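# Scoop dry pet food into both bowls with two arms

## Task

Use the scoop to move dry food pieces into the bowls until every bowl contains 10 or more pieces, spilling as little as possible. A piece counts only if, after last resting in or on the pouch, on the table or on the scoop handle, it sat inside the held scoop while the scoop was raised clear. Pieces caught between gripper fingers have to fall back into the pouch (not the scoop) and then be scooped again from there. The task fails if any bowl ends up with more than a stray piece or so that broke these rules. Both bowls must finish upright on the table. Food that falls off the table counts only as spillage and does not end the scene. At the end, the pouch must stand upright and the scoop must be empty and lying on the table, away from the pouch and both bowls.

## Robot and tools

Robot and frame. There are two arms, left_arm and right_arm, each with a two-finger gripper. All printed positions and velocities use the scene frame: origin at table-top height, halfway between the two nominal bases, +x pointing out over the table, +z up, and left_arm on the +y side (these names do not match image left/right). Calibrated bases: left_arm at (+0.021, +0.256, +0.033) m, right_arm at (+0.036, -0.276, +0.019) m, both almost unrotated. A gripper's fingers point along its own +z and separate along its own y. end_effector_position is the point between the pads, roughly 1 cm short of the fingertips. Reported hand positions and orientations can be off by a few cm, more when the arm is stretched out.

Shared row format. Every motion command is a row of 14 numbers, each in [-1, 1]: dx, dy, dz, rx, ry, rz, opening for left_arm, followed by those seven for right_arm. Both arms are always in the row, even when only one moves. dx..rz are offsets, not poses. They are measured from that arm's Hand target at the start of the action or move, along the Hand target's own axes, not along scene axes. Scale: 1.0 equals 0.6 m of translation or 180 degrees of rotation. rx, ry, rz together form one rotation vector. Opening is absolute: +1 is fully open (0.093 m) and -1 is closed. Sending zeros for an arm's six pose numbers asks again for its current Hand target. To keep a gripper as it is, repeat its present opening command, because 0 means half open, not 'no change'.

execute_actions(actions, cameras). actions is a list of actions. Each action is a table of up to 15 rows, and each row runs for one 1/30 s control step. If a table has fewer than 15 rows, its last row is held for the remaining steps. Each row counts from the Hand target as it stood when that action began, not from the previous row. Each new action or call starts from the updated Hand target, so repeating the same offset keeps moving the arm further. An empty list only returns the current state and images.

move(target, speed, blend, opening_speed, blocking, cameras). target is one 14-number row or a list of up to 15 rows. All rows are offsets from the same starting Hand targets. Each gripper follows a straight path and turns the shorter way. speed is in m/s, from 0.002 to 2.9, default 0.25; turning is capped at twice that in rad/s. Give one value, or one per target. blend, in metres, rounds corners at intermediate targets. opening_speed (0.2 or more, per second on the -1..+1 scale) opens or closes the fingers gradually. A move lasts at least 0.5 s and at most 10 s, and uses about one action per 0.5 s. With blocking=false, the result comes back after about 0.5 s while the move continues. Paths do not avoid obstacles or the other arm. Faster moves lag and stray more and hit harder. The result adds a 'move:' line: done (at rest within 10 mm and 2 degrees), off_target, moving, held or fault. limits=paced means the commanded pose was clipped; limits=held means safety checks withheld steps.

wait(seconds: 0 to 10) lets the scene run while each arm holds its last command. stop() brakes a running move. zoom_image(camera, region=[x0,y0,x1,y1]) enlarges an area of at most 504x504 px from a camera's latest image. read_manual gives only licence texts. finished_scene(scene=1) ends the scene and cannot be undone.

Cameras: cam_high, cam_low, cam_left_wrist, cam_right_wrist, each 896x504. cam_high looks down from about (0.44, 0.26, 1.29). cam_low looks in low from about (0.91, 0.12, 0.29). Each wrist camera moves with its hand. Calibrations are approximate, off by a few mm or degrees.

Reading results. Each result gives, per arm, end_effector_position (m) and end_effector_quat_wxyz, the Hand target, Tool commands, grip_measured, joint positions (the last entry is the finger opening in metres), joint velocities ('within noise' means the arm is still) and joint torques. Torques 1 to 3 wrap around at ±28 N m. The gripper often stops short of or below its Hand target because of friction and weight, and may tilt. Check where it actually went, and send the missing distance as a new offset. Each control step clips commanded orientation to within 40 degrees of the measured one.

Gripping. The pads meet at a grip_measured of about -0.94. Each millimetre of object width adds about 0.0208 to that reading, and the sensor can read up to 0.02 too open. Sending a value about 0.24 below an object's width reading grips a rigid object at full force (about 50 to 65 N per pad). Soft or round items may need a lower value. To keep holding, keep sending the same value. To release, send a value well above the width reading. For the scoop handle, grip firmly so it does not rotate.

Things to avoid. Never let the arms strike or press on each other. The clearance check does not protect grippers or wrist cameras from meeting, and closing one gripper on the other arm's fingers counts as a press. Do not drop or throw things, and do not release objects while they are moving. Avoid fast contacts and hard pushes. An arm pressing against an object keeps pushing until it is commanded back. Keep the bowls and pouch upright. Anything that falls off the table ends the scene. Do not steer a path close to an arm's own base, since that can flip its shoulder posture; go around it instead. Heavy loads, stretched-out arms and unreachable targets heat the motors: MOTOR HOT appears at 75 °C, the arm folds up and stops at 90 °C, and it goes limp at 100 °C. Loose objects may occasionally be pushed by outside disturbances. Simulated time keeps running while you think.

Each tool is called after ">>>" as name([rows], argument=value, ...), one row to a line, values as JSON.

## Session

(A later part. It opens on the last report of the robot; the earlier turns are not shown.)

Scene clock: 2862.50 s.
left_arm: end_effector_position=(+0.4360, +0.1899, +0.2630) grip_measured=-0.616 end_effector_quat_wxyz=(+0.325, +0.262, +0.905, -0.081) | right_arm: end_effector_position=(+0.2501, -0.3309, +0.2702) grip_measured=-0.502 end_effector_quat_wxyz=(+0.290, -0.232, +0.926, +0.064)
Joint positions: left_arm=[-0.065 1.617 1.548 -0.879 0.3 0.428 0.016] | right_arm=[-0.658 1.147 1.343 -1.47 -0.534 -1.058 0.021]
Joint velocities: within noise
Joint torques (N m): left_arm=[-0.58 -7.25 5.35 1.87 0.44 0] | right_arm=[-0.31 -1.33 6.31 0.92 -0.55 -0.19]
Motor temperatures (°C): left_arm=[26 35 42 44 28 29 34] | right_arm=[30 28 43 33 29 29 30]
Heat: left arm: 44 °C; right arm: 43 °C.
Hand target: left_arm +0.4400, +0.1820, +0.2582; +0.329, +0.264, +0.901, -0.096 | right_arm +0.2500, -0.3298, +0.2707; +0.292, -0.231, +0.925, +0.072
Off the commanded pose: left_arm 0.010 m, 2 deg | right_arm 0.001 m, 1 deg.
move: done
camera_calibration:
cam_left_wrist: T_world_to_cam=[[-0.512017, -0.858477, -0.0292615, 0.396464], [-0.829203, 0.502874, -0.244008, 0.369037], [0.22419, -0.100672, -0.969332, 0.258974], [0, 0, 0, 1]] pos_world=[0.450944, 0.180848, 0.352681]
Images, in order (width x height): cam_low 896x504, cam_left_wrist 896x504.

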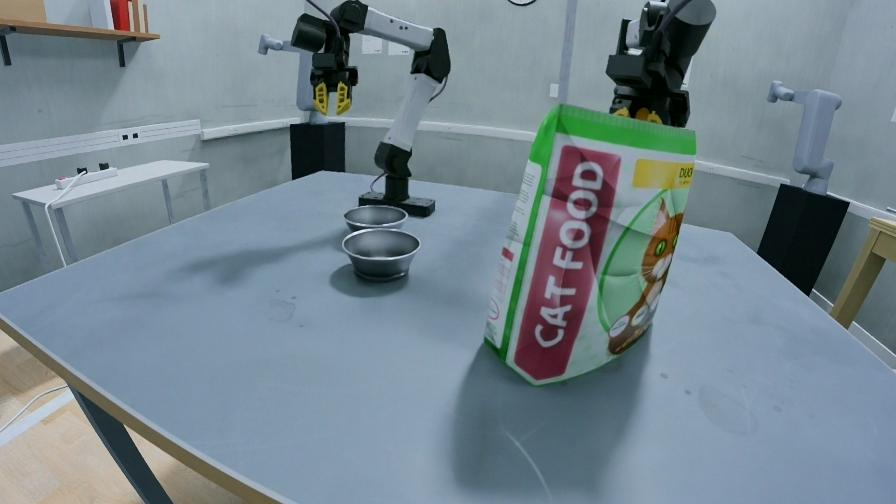

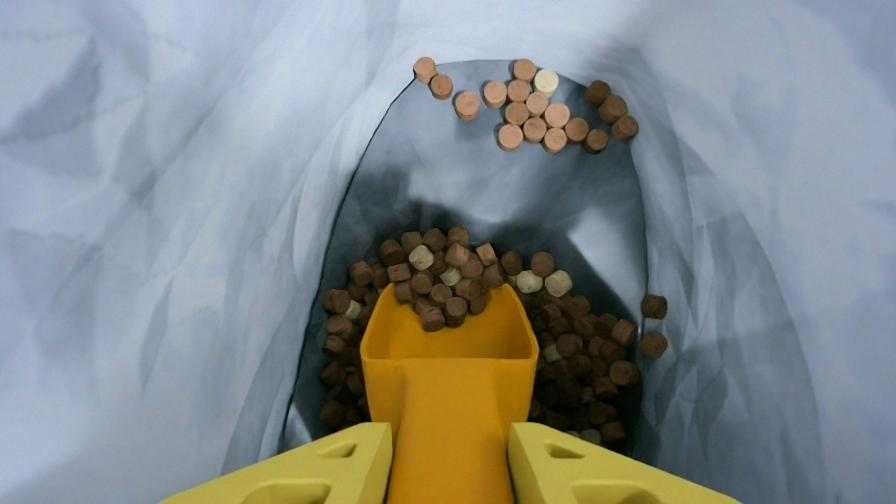

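>>> move([
  [-0.0257,0,-0.0045,0,-0.0594,0,-0.97,0,0,0,0,0,0,-0.5],
  [-0.034,0,-0.0324,0,-0.115,0,-0.97,0,0,0,0,0,0,-0.5],
  [-0.031,0,-0.083,0,-0.193,0,-0.97,0,0,0,0,0,0,-0.5],
  [-0.043,0,-0.1384,0,-0.276,0,-0.97,0,0,0,0,0,0,-0.5],
  [-0.0658,0,-0.2065,0,-0.343,0,-0.97,0,0,0,0,0,0,-0.5],
], speed=0.15, blend=[0.005,0.01,0.01,0.01,0], cameras=["cam_left_wrist","cam_high"])

Scene clock: 2887.87 s.
left_arm: end_effector_position=(+0.4032, +0.2088, +0.3719) grip_measured=-0.616 end_effector_quat_wxyz=(+0.737, +0.172, +0.616, -0.219) | right_arm: end_effector_position=(+0.2501, -0.3309, +0.2702) grip_measured=-0.502 end_effector_quat_wxyz=(+0.290, -0.232, +0.926, +0.064)
Joint positions: left_arm=[0.142 1.233 0.701 0.775 0.714 -0.177 0.016] | right_arm=[-0.658 1.147 1.343 -1.47 -0.534 -1.058 0.021]
Joint velocities: within noise
Joint torques (N m): left_arm=[0.47 -5.9 6.15 2.19 -0.02 0.05] | right_arm=[-0.31 -1.35 6.28 0.91 -0.56 -0.2]
Motor temperatures (°C): left_arm=[26 36 42 47 28 29 34] | right_arm=[30 28 43 33 29 29 30]
Heat: left arm: 47 °C; right arm: 43 °C.
Hand target: left_arm +0.3983, +0.2089, +0.3783; +0.745, +0.177, +0.605, -0.218 | right_arm +0.2500, -0.3298, +0.2707; +0.292, -0.231, +0.925, +0.072
Off the commanded pose: left_arm 0.008 m, 2 deg | right_arm 0.001 m, 1 deg.
move: done
camera_calibration:
cam_left_wrist: T_world_to_cam=[[-0.523287, -0.851655, 0.0292163, 0.380519], [-0.228858, 0.107428, -0.967514, 0.468423], [0.82085, -0.512974, -0.251124, -0.0477061], [0, 0, 0, 1]] pos_world=[0.345483, 0.249278, 0.430108]
Images, in order (width x height): cam_high 896x504, cam_left_wrist 896x504.

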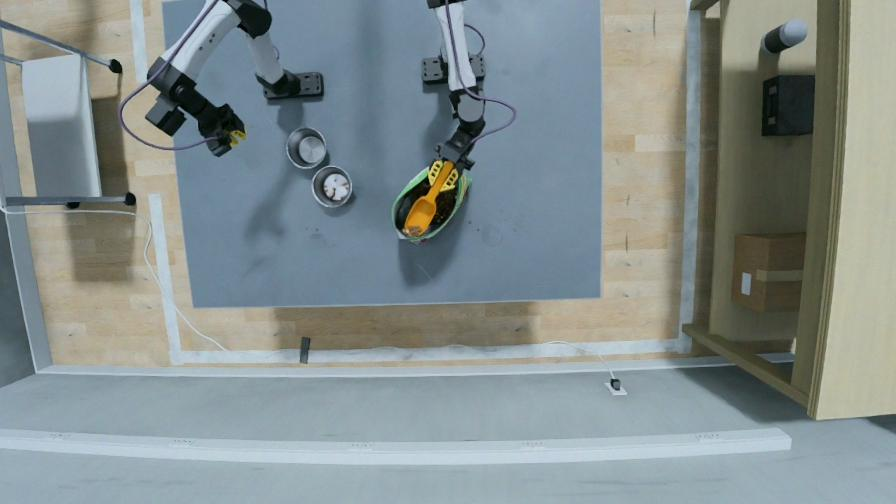

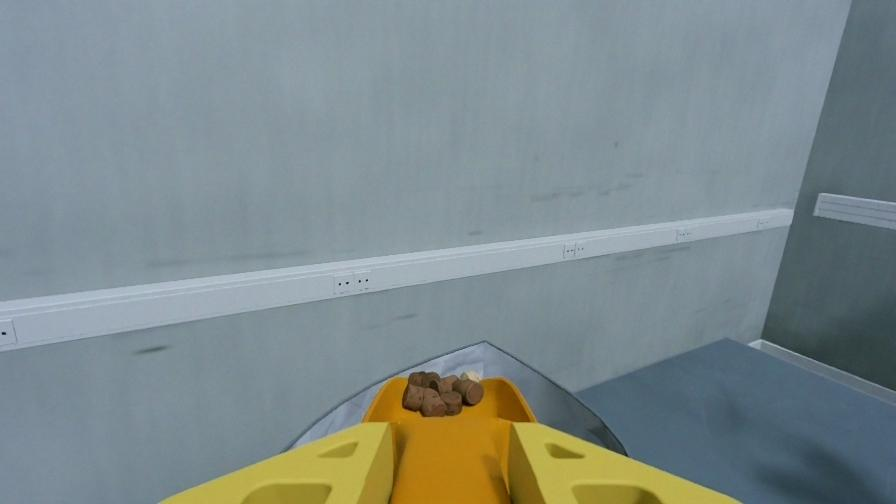

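>>> zoom_image(camera="cam_left_wrist", region=[340, 340, 560, 460])

>>> zoom_image(camera="cam_high", region=[360, 130, 510, 260])

Scaled by 2.291 from the camera's 896x504 image, which has a finer 1280x720 frame.

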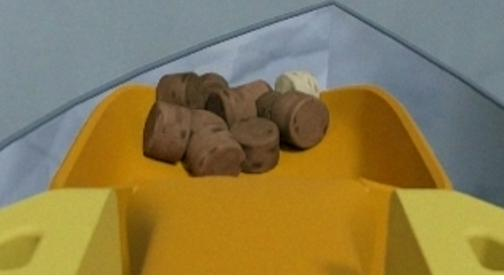

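Scaled by 3.360 from the camera's 896x504 image, which has a finer 1280x720 frame.

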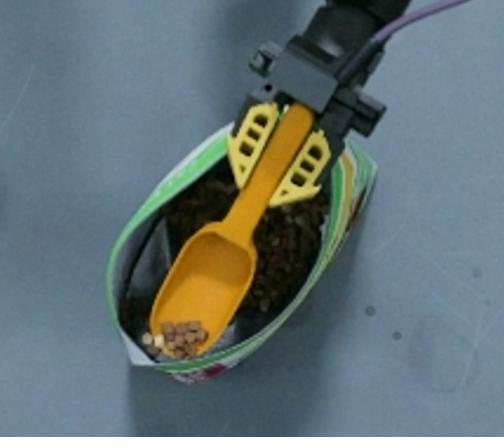

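>>> move(target=[-0.121,0,-0.0088,0,-0.08,0,-0.97,0,0,0,0,0,0,-0.5], speed=0.12)

Scene clock: 2900.07 s.
left_arm: end_effector_position=(+0.3839, +0.2160, +0.4301) grip_measured=-0.616 end_effector_quat_wxyz=(+0.799, +0.148, +0.528, -0.248) | right_arm: end_effector_position=(+0.2501, -0.3309, +0.2702) grip_measured=-0.502 end_effector_quat_wxyz=(+0.290, -0.232, +0.926, +0.064)
Joint positions: left_arm=[0.16 1.233 0.706 1.069 0.684 -0.391 0.016] | right_arm=[-0.658 1.147 1.343 -1.47 -0.534 -1.058 0.021]
Joint velocities: within noise
Joint torques (N m): left_arm=[0.47 -4.67 8.96 1.88 -0.41 0.03] | right_arm=[-0.31 -1.32 6.32 0.91 -0.55 -0.21]
Motor temperatures (°C): left_arm=[26 35 43 49 28 29 34] | right_arm=[30 28 43 33 29 29 30]
Heat: left arm: 49 °C; right arm: 43 °C.
Hand target: left_arm +0.3814, +0.2196, +0.4483; +0.815, +0.149, +0.507, -0.239 | right_arm +0.2500, -0.3298, +0.2707; +0.292, -0.231, +0.925, +0.072
Off the commanded pose: left_arm 0.019 m, 3 deg | right_arm 0.001 m, 1 deg.
move: off_target (left_arm)
camera_calibration:
cam_left_wrist: T_world_to_cam=[[-0.543973, -0.838093, 0.0411564, 0.374658], [-0.0438949, -0.020559, -0.998825, 0.489712], [0.837954, -0.54514, -0.0256045, -0.110223], [0, 0, 0, 1]] pos_world=[0.317662, 0.263979, 0.470895]
cam_right_wrist: T_world_to_cam=[[0.403924, -0.914534, 0.0217703, -0.408866], [-0.902382, -0.402238, -0.15463, 0.172673], [0.150172, 0.0428138, -0.987732, 0.321199], [0, 0, 0, 1]] pos_world=[0.272733, -0.318218, 0.352861]

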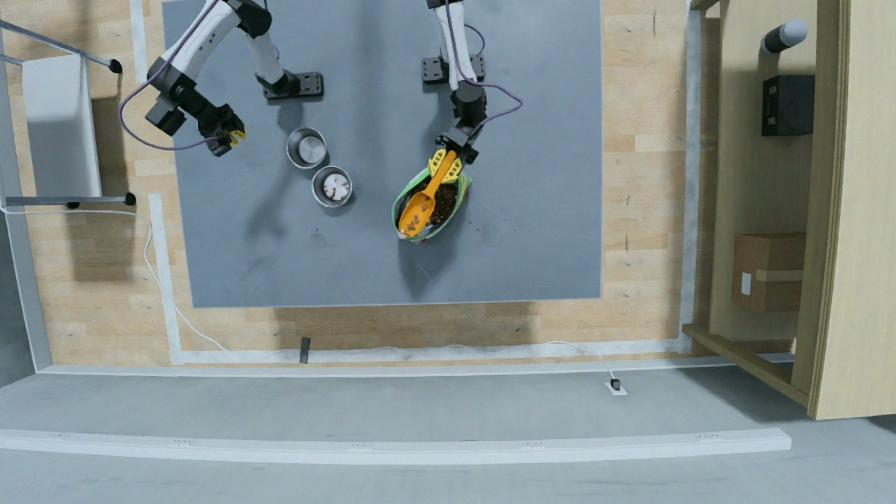

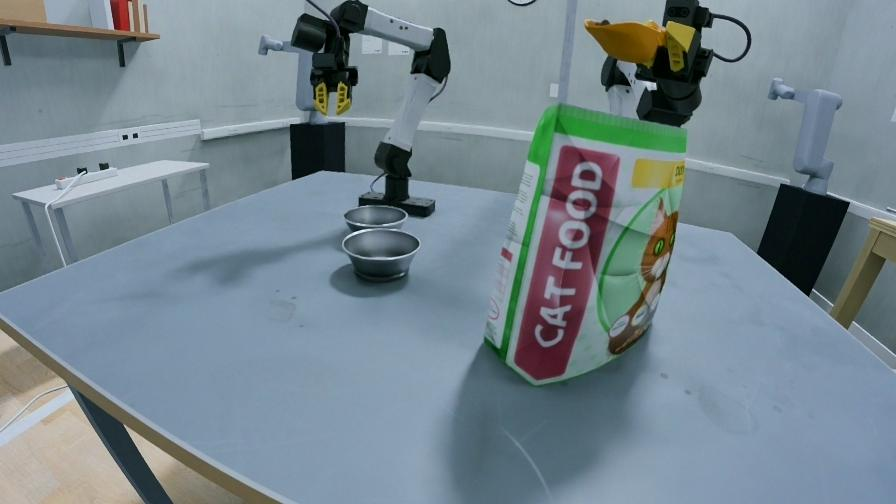

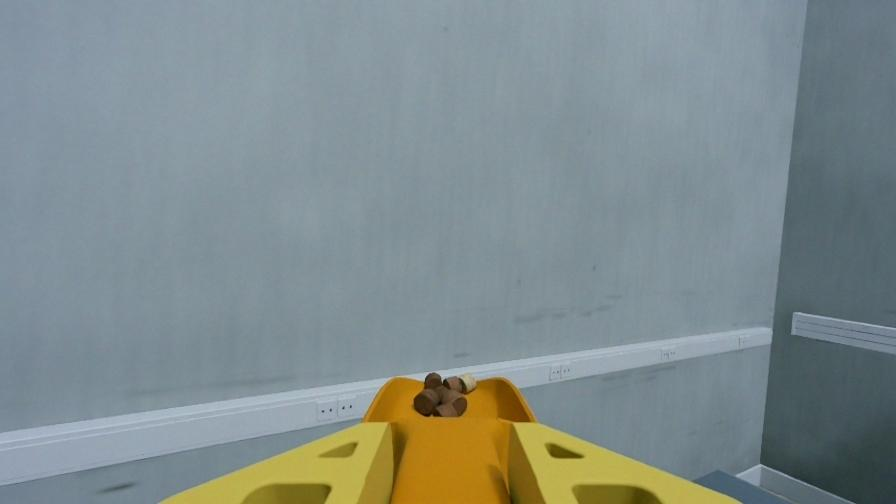

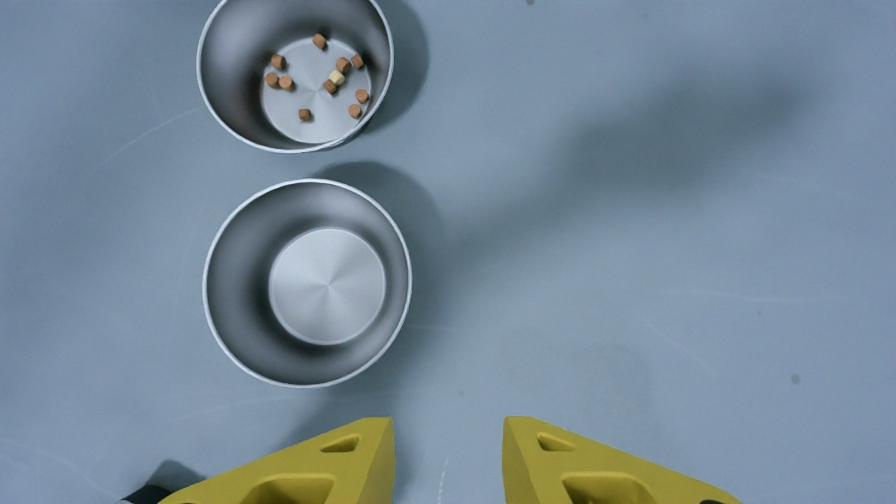

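>>> zoom_image(camera="cam_high", region=[380, 140, 490, 250])

Scaled by 4.582 from the camera's 896x504 image, which has a finer 1280x720 frame.

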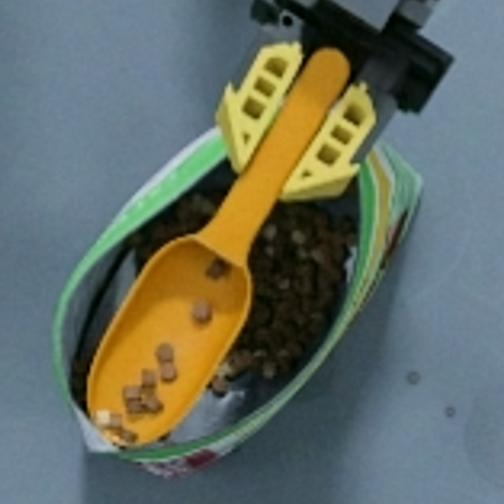

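>>> move([
  [-0.0548,-0.0217,-0.1124,0,0,0,-0.97,0.0285,-0.0695,-0.04,0,0,0,-0.5],
  [0.068,-0.4523,0.0252,0.06,0,-0.0292,-0.97,0.057,-0.139,-0.0805,0,0,0,-0.5],
], speed=0.22, blend=[0.04,0])

Scene clock: 2943.90 s.
left_arm: end_effector_position=(+0.2619, -0.0278, +0.3999) grip_measured=-0.616 end_effector_quat_wxyz=(+0.771, +0.215, +0.507, -0.321) | right_arm: end_effector_position=(+0.2387, -0.4279, +0.2841) grip_measured=-0.502 end_effector_quat_wxyz=(+0.306, -0.208, +0.929, +0.011)
Joint positions: left_arm=[-0.943 1.151 0.573 0.985 -0.112 0.054 0.016] | right_arm=[-1.033 1.351 1.533 -1.55 -0.593 -1.403 0.021]
Joint velocities: within noise
Joint torques (N m): left_arm=[-0.29 -3.59 9.16 2.23 -0.15 0.19] | right_arm=[-0.34 -2.71 8.09 0.71 -0.61 -0.18]
Motor temperatures (°C): left_arm=[26 33 48 49 28 29 34] | right_arm=[30 28 43 33 29 29 30]
Heat: left arm: 49 °C; right arm: 43 °C.
Hand target: left_arm +0.2614, -0.0259, +0.4185; +0.785, +0.201, +0.488, -0.323 | right_arm +0.2399, -0.4296, +0.2907; +0.292, -0.231, +0.925, +0.072
Off the commanded pose: left_arm 0.019 m, 3 deg | right_arm 0.007 m, 8 deg.
joint sent to its limit (right arm) — joint 4 (wrist pitch), lower limit. The joint targets are off in orientation, not in position.
move: off_target (left_arm, right_arm); blend cut to 0.0378 m at target 1
camera_calibration:
cam_left_wrist: T_world_to_cam=[[-0.704703, -0.70943, 0.0101407, 0.163312], [-0.030224, 0.0157368, -0.999419, 0.446743], [0.708858, -0.7046, -0.0325316, -0.109547], [0, 0, 0, 1]] pos_world=[0.206243, 0.0316412, 0.441264]
cam_right_wrist: T_world_to_cam=[[0.329064, -0.937704, 0.111486, -0.510781], [-0.923192, -0.344283, -0.170841, 0.159874], [0.198581, -0.0467053, -0.978971, 0.288535], [0, 0, 0, 1]] pos_world=[0.258376, -0.410443, 0.366725]

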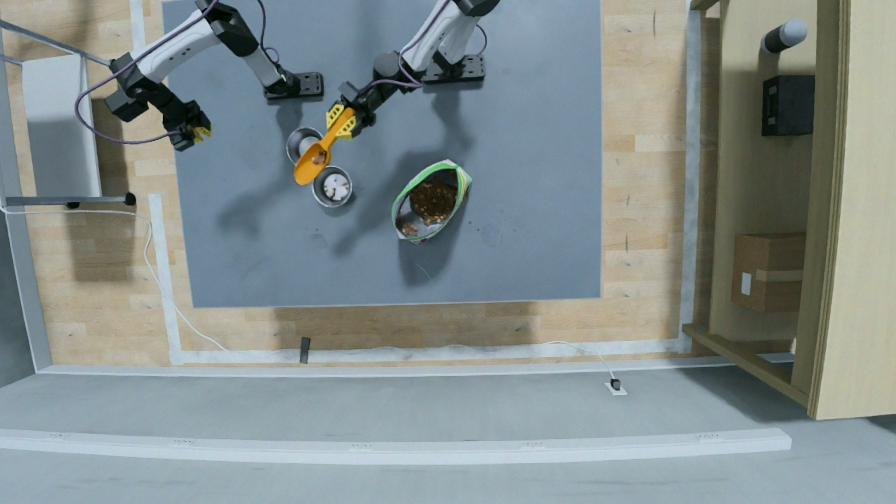

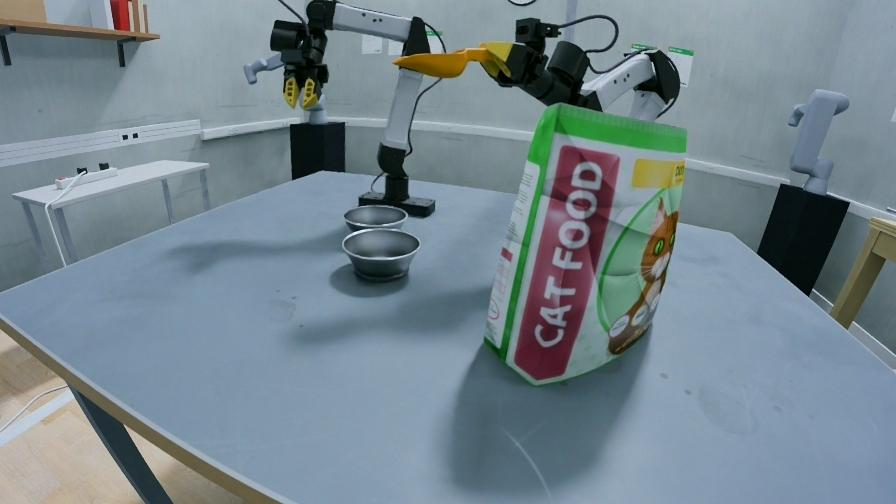

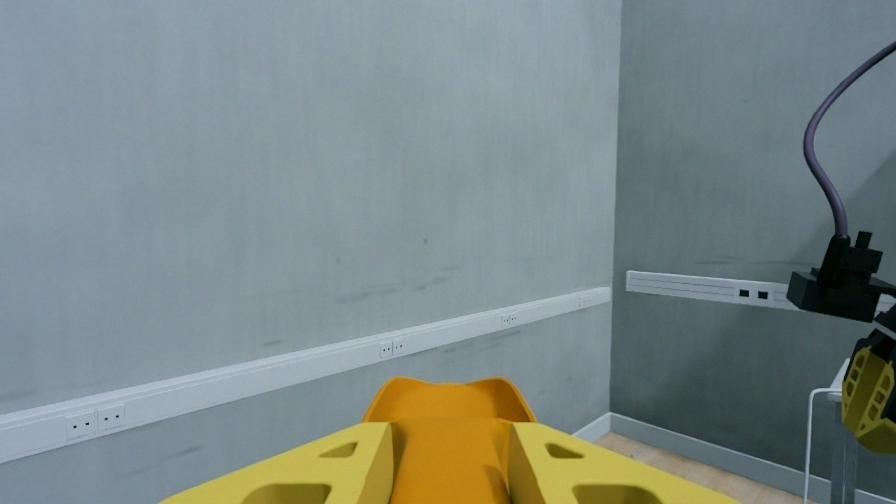

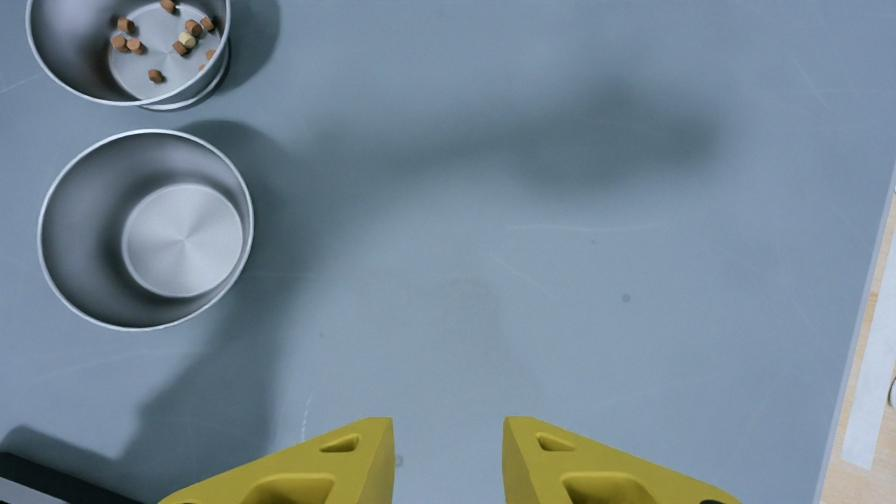

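>>> zoom_image(camera="cam_high", region=[270, 90, 380, 200])

Scaled by 4.582 from the camera's 896x504 image, which has a finer 1280x720 frame.

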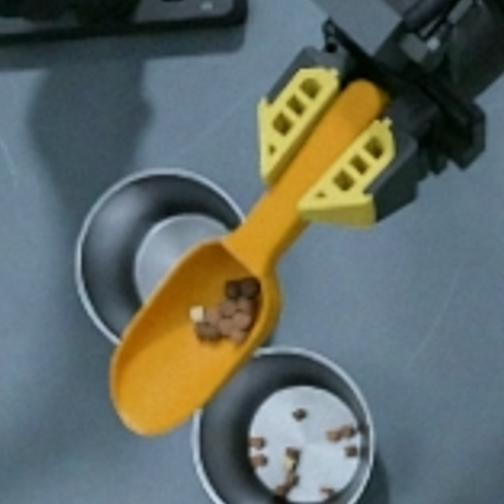

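>>> move([
  [0.055,-0.1595,-0.0768,0.0878,0.033,-0.0378,-0.97,0,0,0,0,0,0,-0.5],
  [0.1218,-0.169,-0.0732,0.095,0.1709,-0.0181,-0.97,0,0,0,0,0,0,-0.5],
], speed=0.15, blend=[0.02,0])

Scene clock: 2976.13 s.
left_arm: end_effector_position=(+0.1857, -0.0901, +0.3170) grip_measured=-0.616 end_effector_quat_wxyz=(+0.573, +0.385, +0.641, -0.334) | right_arm: end_effector_position=(+0.2387, -0.4279, +0.2841) grip_measured=-0.502 end_effector_quat_wxyz=(+0.306, -0.208, +0.929, +0.011)
Joint positions: left_arm=[-1.195 1.07 0.7 0.25 -0.101 0.001 0.016] | right_arm=[-1.033 1.351 1.533 -1.55 -0.593 -1.403 0.021]
Joint velocities: within noise
Joint torques (N m): left_arm=[0.14 -3.93 9.72 2.33 0.09 0.04] | right_arm=[-0.29 -2.71 8.05 0.72 -0.61 -0.19]
Motor temperatures (°C): left_arm=[26 33 48 49 28 29 34] | right_arm=[30 29 45 32 29 29 30]
Heat: left arm: 49 °C; right arm: 45 °C.
Hand target: left_arm +0.1851, -0.0929, +0.3334; +0.581, +0.379, +0.631, -0.348 | right_arm +0.2399, -0.4296, +0.2907; +0.292, -0.231, +0.925, +0.072
Off the commanded pose: left_arm 0.017 m, 2 deg | right_arm 0.007 m, 8 deg.
joint sent to its limit (right arm) — joint 4 (wrist pitch), lower limit. The joint targets are off in orientation, not in position.
move: off_target (left_arm, right_arm)
camera_calibration:
cam_left_wrist: T_world_to_cam=[[-0.868919, -0.494937, -0.00426118, 0.120666], [-0.257875, 0.460044, -0.849623, 0.3975], [0.42247, -0.737155, -0.527373, 0.10497], [0, 0, 0, 1]] pos_world=[0.163008, -0.045766, 0.393598]
cam_right_wrist: T_world_to_cam=[[0.329064, -0.937704, 0.111486, -0.510781], [-0.923192, -0.344283, -0.170841, 0.159874], [0.198581, -0.0467053, -0.978971, 0.288535], [0, 0, 0, 1]] pos_world=[0.258376, -0.410443, 0.366725]

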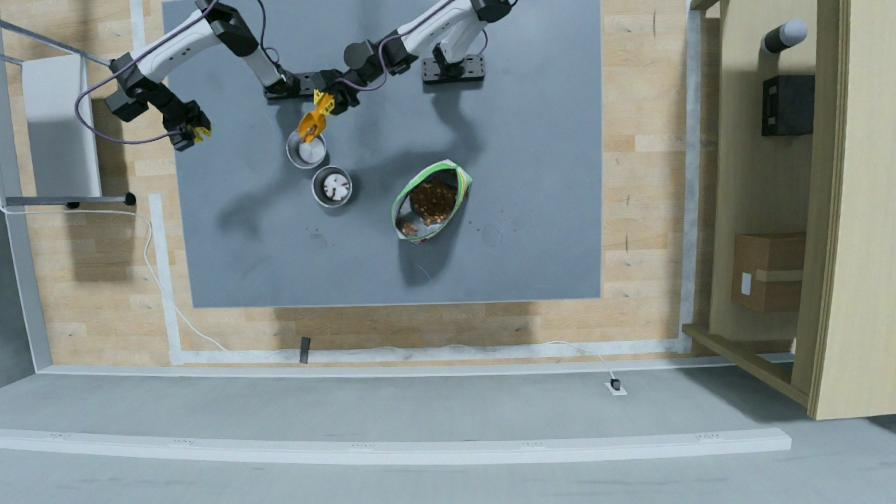

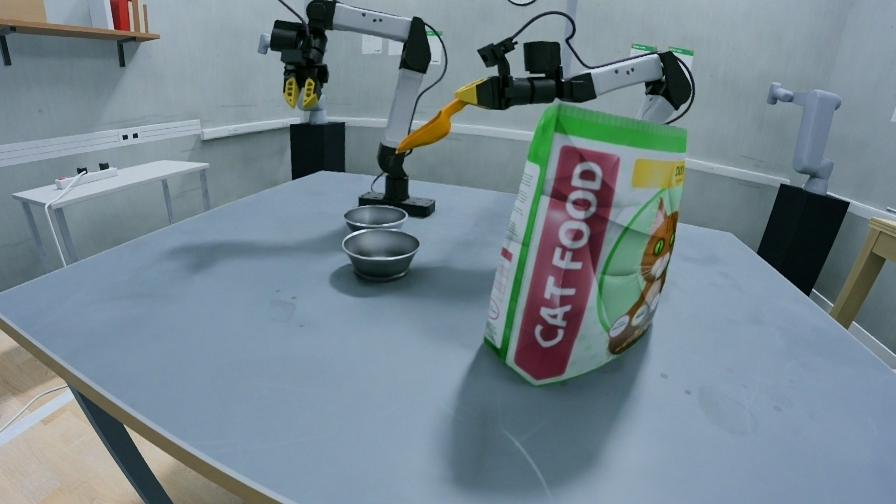

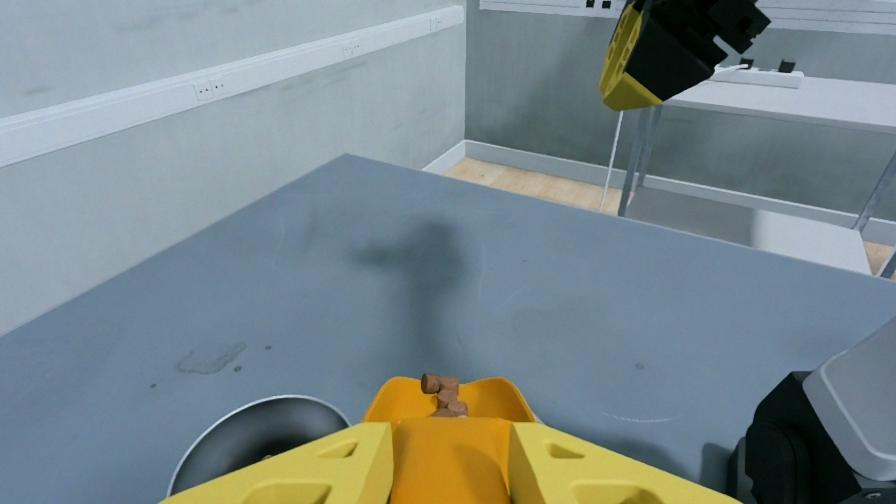

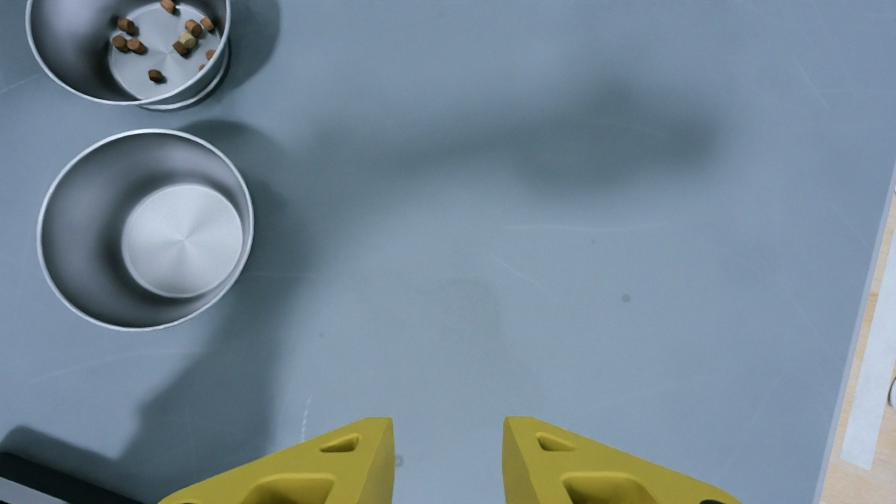

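>>> move([
  [0.021,0,0.1094,0,0.111,0,-0.97,0,0,0,0,0,0,-0.5],
  [0.0543,0,0.2108,0,0.222,0,-0.97,0,0,0,0,0,0,-0.5],
  [0.0771,0,0.2389,0,0.3056,0,-0.97,0,0,0,0,0,0,-0.5],
], speed=0.15, blend=[0.01,0.01,0])

Scene clock: 2992.67 s.
left_arm: end_effector_position=(+0.2491, -0.2138, +0.2720) grip_measured=-0.616 end_effector_quat_wxyz=(+0.223, +0.501, +0.827, -0.126) | right_arm: end_effector_position=(+0.2387, -0.4279, +0.2841) grip_measured=-0.502 end_effector_quat_wxyz=(+0.306, -0.208, +0.929, +0.011)
Joint positions: left_arm=[-1.155 2.257 2.564 -1.361 -0.035 -0.03 0.016] | right_arm=[-1.033 1.351 1.533 -1.55 -0.593 -1.403 0.021]
Joint velocities: within noise
Joint torques (N m): left_arm=[0.5 -12.23 7.91 1.37 0.08 0.04] | right_arm=[-0.32 -2.67 8.02 0.71 -0.61 -0.19]
Motor temperatures (°C): left_arm=[26 33 51 50 28 29 34] | right_arm=[30 29 45 32 29 29 30]
Heat: left arm: 51 °C; right arm: 45 °C.
Hand target: left_arm +0.2507, -0.2154, +0.2752; +0.223, +0.496, +0.828, -0.134 | right_arm +0.2399, -0.4296, +0.2907; +0.292, -0.231, +0.925, +0.072
Off the commanded pose: left_arm 0.004 m, 1 deg | right_arm 0.007 m, 8 deg.
joint sent to its limit (right arm) — joint 4 (wrist pitch), lower limit. The joint targets are off in orientation, not in position.
move: off_target (right_arm)
camera_calibration:
cam_left_wrist: T_world_to_cam=[[-0.876304, -0.48116, -0.0239954, 0.124463], [-0.477939, 0.874538, -0.0822073, 0.367212], [0.0605397, -0.0605703, -0.996326, 0.325663], [0, 0, 0, 1]] pos_world=[0.264857, -0.241529, 0.35764]
cam_right_wrist: T_world_to_cam=[[0.329064, -0.937704, 0.111486, -0.510781], [-0.923192, -0.344283, -0.170841, 0.159874], [0.198581, -0.0467053, -0.978971, 0.288535], [0, 0, 0, 1]] pos_world=[0.258376, -0.410443, 0.366725]

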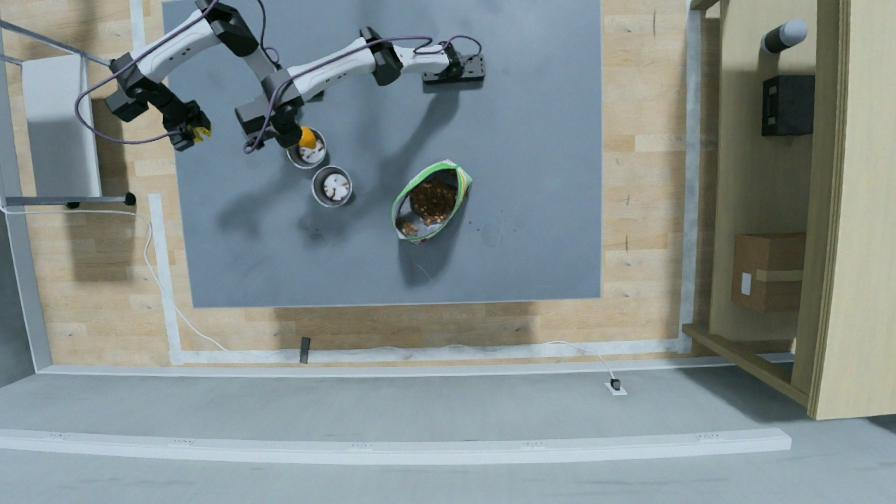

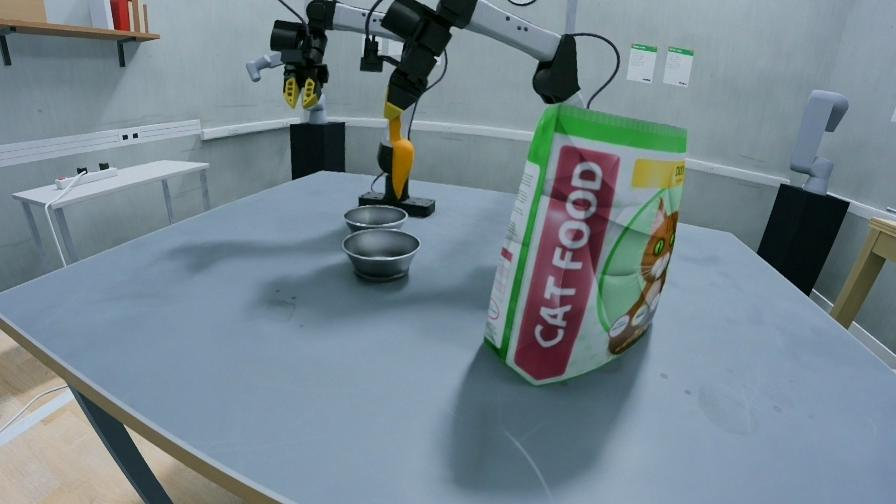

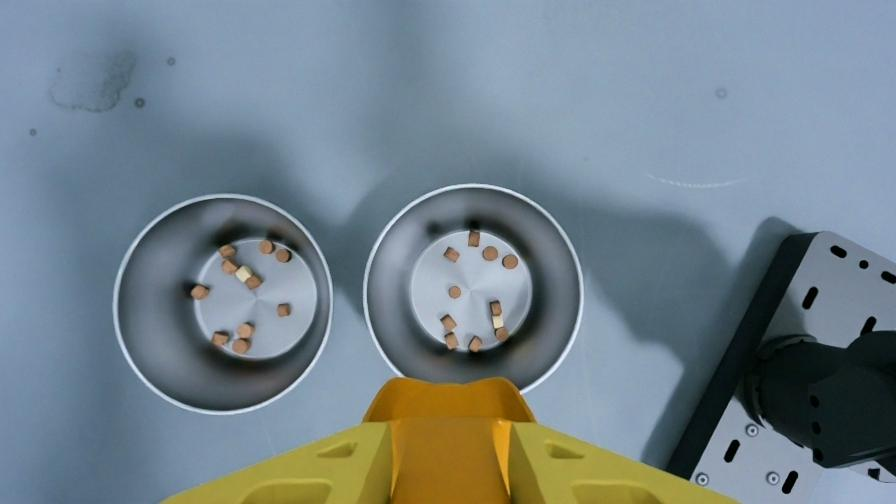

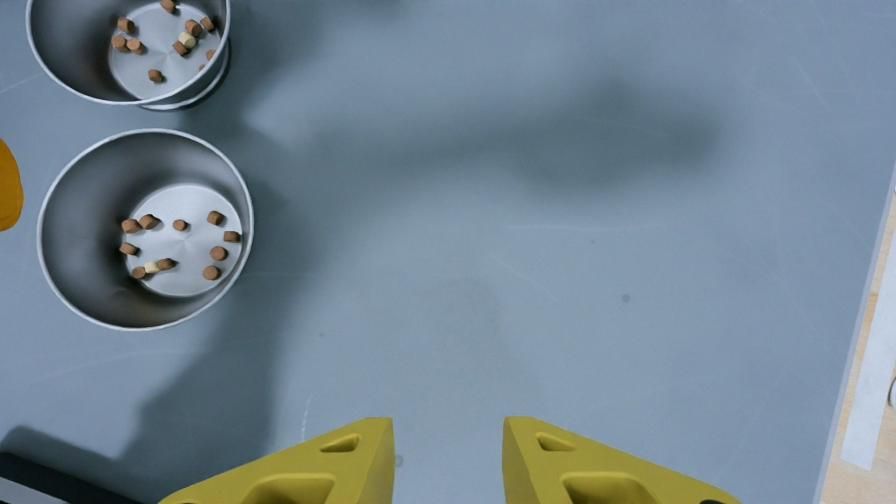

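>>> zoom_image(camera="cam_left_wrist", region=[100, 170, 600, 420])

>>> zoom_image(camera="cam_right_wrist", region=[0, 100, 280, 340])

Scaled by 1.008 from the camera's 896x504 image, which has a finer 1280x720 frame.

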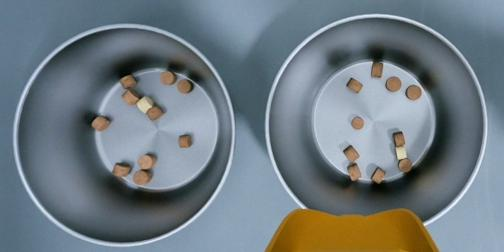

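Scaled by 1.800 from the camera's 896x504 image, which has a finer 1280x720 frame.

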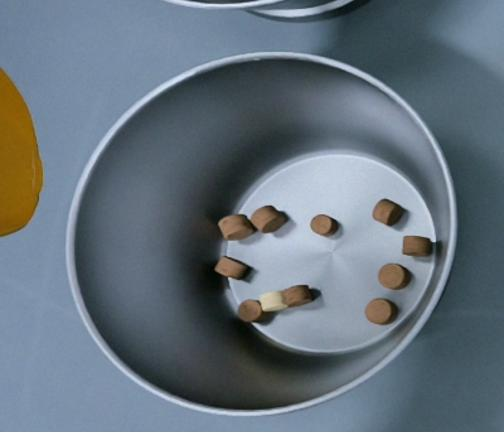

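>>> move([
  [0.0485,0,-0.1152,0,-0.111,0,-0.97,0,0,0,0,0,0,-0.5],
  [0.1242,0,-0.2465,0,-0.305,0,-0.97,0,0,0,0,0,0,-0.5],
], speed=0.25, blend=[0.02,0], cameras=["cam_left_wrist","cam_high"])

Scene clock: 3018.50 s.
left_arm: end_effector_position=(+0.1856, -0.0945, +0.3586) grip_measured=-0.616 end_effector_quat_wxyz=(+0.567, +0.385, +0.641, -0.346) | right_arm: end_effector_position=(+0.2387, -0.4279, +0.2841) grip_measured=-0.502 end_effector_quat_wxyz=(+0.306, -0.208, +0.929, +0.011)
Joint positions: left_arm=[-1.189 1.077 0.867 0.092 -0.074 -0.015 0.016] | right_arm=[-1.033 1.351 1.533 -1.55 -0.593 -1.403 0.021]
Joint velocities: within noise
Joint torques (N m): left_arm=[-0.42 -4.83 6.58 2.56 -0.19 0.19] | right_arm=[-0.29 -2.69 8.03 0.7 -0.6 -0.19]
Motor temperatures (°C): left_arm=[26 41 48 49 28 29 34] | right_arm=[30 30 45 32 29 29 30]
Heat: left arm: 49 °C; right arm: 45 °C.
Hand target: left_arm +0.1851, -0.0930, +0.3657; +0.580, +0.379, +0.632, -0.348 | right_arm +0.2399, -0.4296, +0.2907; +0.292, -0.231, +0.925, +0.072
Off the commanded pose: left_arm 0.007 m, 2 deg | right_arm 0.007 m, 8 deg.
joint sent to its limit (right arm) — joint 4 (wrist pitch), lower limit. The joint targets are off in orientation, not in position.
move: off_target (right_arm)
camera_calibration:
cam_left_wrist: T_world_to_cam=[[-0.877467, -0.479402, 0.0150218, 0.114715], [-0.263512, 0.455673, -0.850249, 0.435694], [0.400766, -0.750024, -0.526166, 0.126068], [0, 0, 0, 1]] pos_world=[0.164945, -0.0489854, 0.435058]
Images, in order (width x height): cam_high 896x504, cam_left_wrist 896x504.

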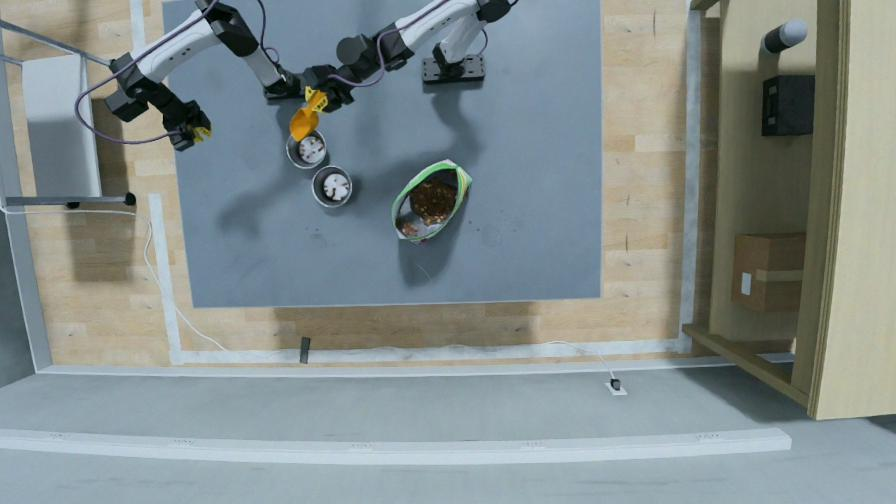

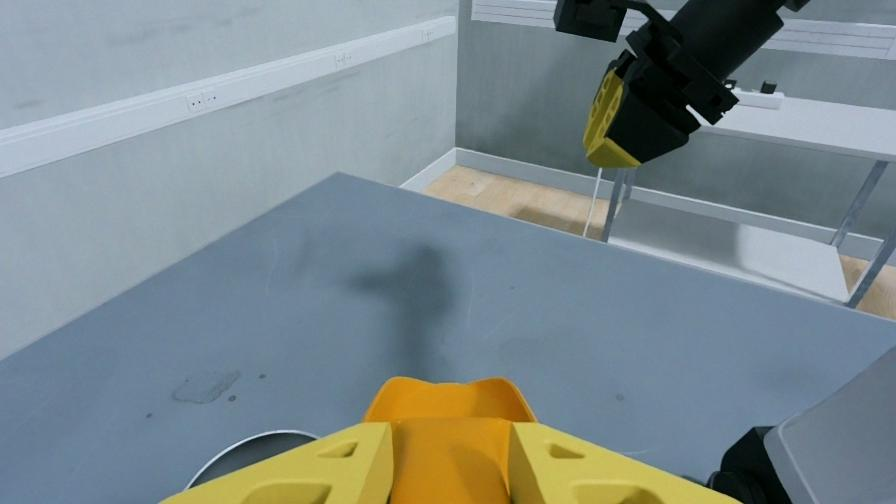

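>>> move([
  [-0.0194,0.242,-0.0481,-0.1605,0,-0.0135,-0.97,0,0,0,0,0,0,-0.5],
  [0.255,0.3857,0.0708,-0.16,0.0272,-0.0205,-0.97,0,0,0,0,0,0,-0.5],
], speed=0.25, blend=[0.04,0], cameras=["cam_left_wrist","cam_low"])

Scene clock: 3030.67 s.
left_arm: end_effector_position=(+0.4018, -0.0081, +0.2047) grip_measured=-0.616 end_effector_quat_wxyz=(+0.609, +0.214, +0.743, -0.176) | right_arm: end_effector_position=(+0.2387, -0.4279, +0.2841) grip_measured=-0.502 end_effector_quat_wxyz=(+0.306, -0.208, +0.929, +0.011)
Joint positions: left_arm=[-0.655 1.609 0.689 0.722 -0.065 -0.014 0.016] | right_arm=[-1.033 1.351 1.533 -1.55 -0.593 -1.403 0.021]
Joint velocities: within noise
Joint torques (N m): left_arm=[0.32 -7.16 6.2 2.56 0.11 0.19] | right_arm=[-0.29 -2.67 8.08 0.71 -0.61 -0.19]
Motor temperatures (°C): left_arm=[26 38 48 52 28 29 34] | right_arm=[30 30 45 32 29 29 30]
Heat: left arm: 52 °C; right arm: 45 °C.
Hand target: left_arm +0.4032, -0.0098, +0.2097; +0.617, +0.217, +0.734, -0.182 | right_arm +0.2399, -0.4296, +0.2907; +0.292, -0.231, +0.925, +0.072
Off the commanded pose: left_arm 0.006 m, 2 deg | right_arm 0.007 m, 8 deg.
joint sent to its limit (right arm) — joint 4 (wrist pitch), lower limit. The joint targets are off in orientation, not in position.
move: off_target (right_arm)
camera_calibration:
cam_left_wrist: T_world_to_cam=[[-0.518668, -0.854933, 0.00858787, 0.202261], [-0.509851, 0.30122, -0.805803, 0.410989], [0.68632, -0.422323, -0.592122, -0.0752438], [0, 0, 0, 1]] pos_world=[0.36609, 0.0173439, 0.284885]
Images, in order (width x height): cam_low 896x504, cam_left_wrist 896x504.

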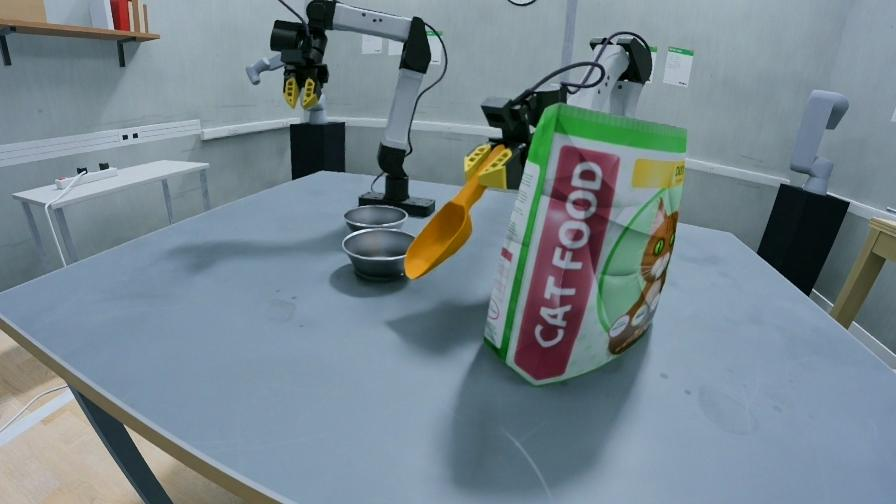

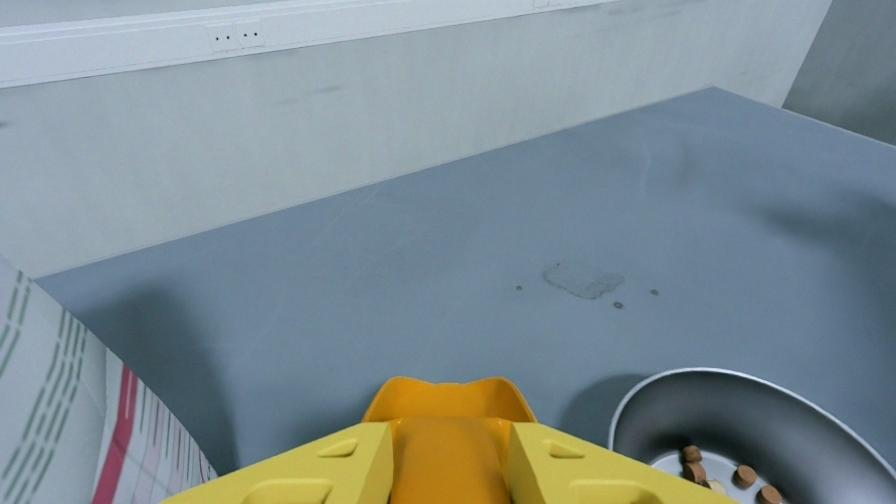

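>>> move([
  [0.1478,0,0.0261,0,0,0,-0.8,0,0,0,0,0,0,-0.5],
  [0.2134,0,0.0377,0,0,0,-0.8,0,0,0,0,0,0,-0.5],
  [0.258,0,0.029,0,-0.011,0,-0.8,0,0,0,0,0,0,-0.5],
], speed=0.08, blend=[0.01,0.01,0], cameras=["cam_left_wrist","cam_low"])

Scene clock: 3048.00 s.
left_arm: end_effector_position=(+0.4007, -0.0075, +0.0785) grip_measured=-0.616 end_effector_quat_wxyz=(+0.646, +0.204, +0.710, -0.190) | right_arm: end_effector_position=(+0.2387, -0.4279, +0.2841) grip_measured=-0.502 end_effector_quat_wxyz=(+0.306, -0.208, +0.929, +0.011)
Joint positions: left_arm=[-0.655 2.259 0.582 1.584 -0.064 -0.012 0.016] | right_arm=[-1.033 1.351 1.533 -1.55 -0.593 -1.403 0.021]
Joint velocities: within noise
Joint torques (N m): left_arm=[0.23 -5.93 1.85 2.16 0.08 0.15] | right_arm=[-0.34 -2.69 8.08 0.7 -0.6 -0.2]
Motor temperatures (°C): left_arm=[26 37 48 54 28 29 34] | right_arm=[30 30 45 32 29 29 30]
Heat: left arm: 54 °C; right arm: 45 °C.
Hand target: left_arm +0.3954, -0.0045, +0.0542; +0.630, +0.214, +0.723, -0.185 | right_arm +0.2399, -0.4296, +0.2907; +0.292, -0.231, +0.925, +0.072
Off the commanded pose: left_arm 0.025 m, 3 deg | right_arm 0.007 m, 8 deg.
joint read past its limit (left arm) — joint 4 (wrist pitch), upper limit.
joint sent to its limit (left arm) — joint 4 (wrist pitch), upper limit. The joint targets still meet the commanded pose.
joint sent to its limit (right arm) — joint 4 (wrist pitch), lower limit. The joint targets are off in orientation, not in position.
move: off_target (left_arm, right_arm)
camera_calibration:
cam_left_wrist: T_world_to_cam=[[-0.520955, -0.853449, 0.0152166, 0.203694], [-0.437722, 0.251801, -0.863131, 0.283776], [0.732807, -0.456313, -0.50475, -0.174769], [0, 0, 0, 1]] pos_world=[0.358402, 0.0226384, 0.153621]
Images, in order (width x height): cam_low 896x504, cam_left_wrist 896x504.

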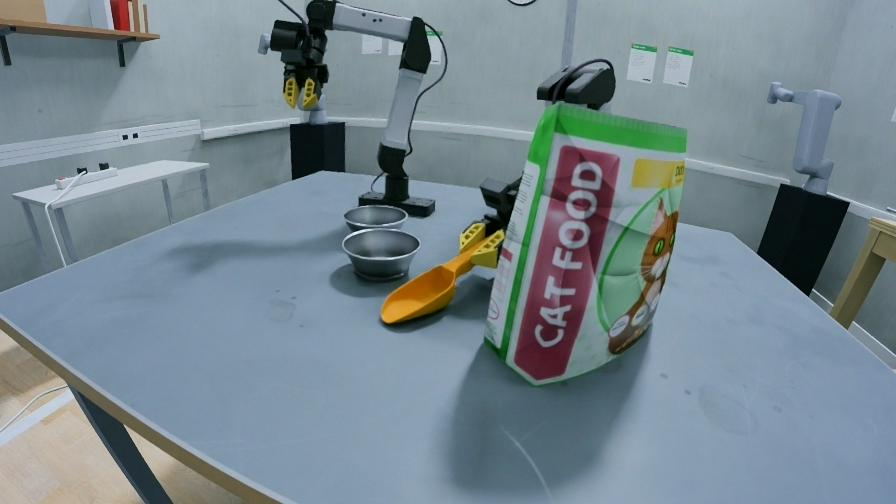

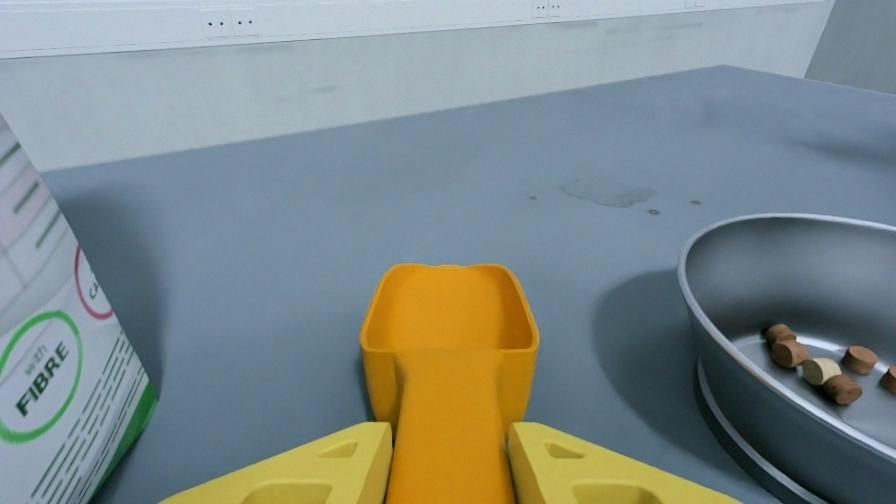

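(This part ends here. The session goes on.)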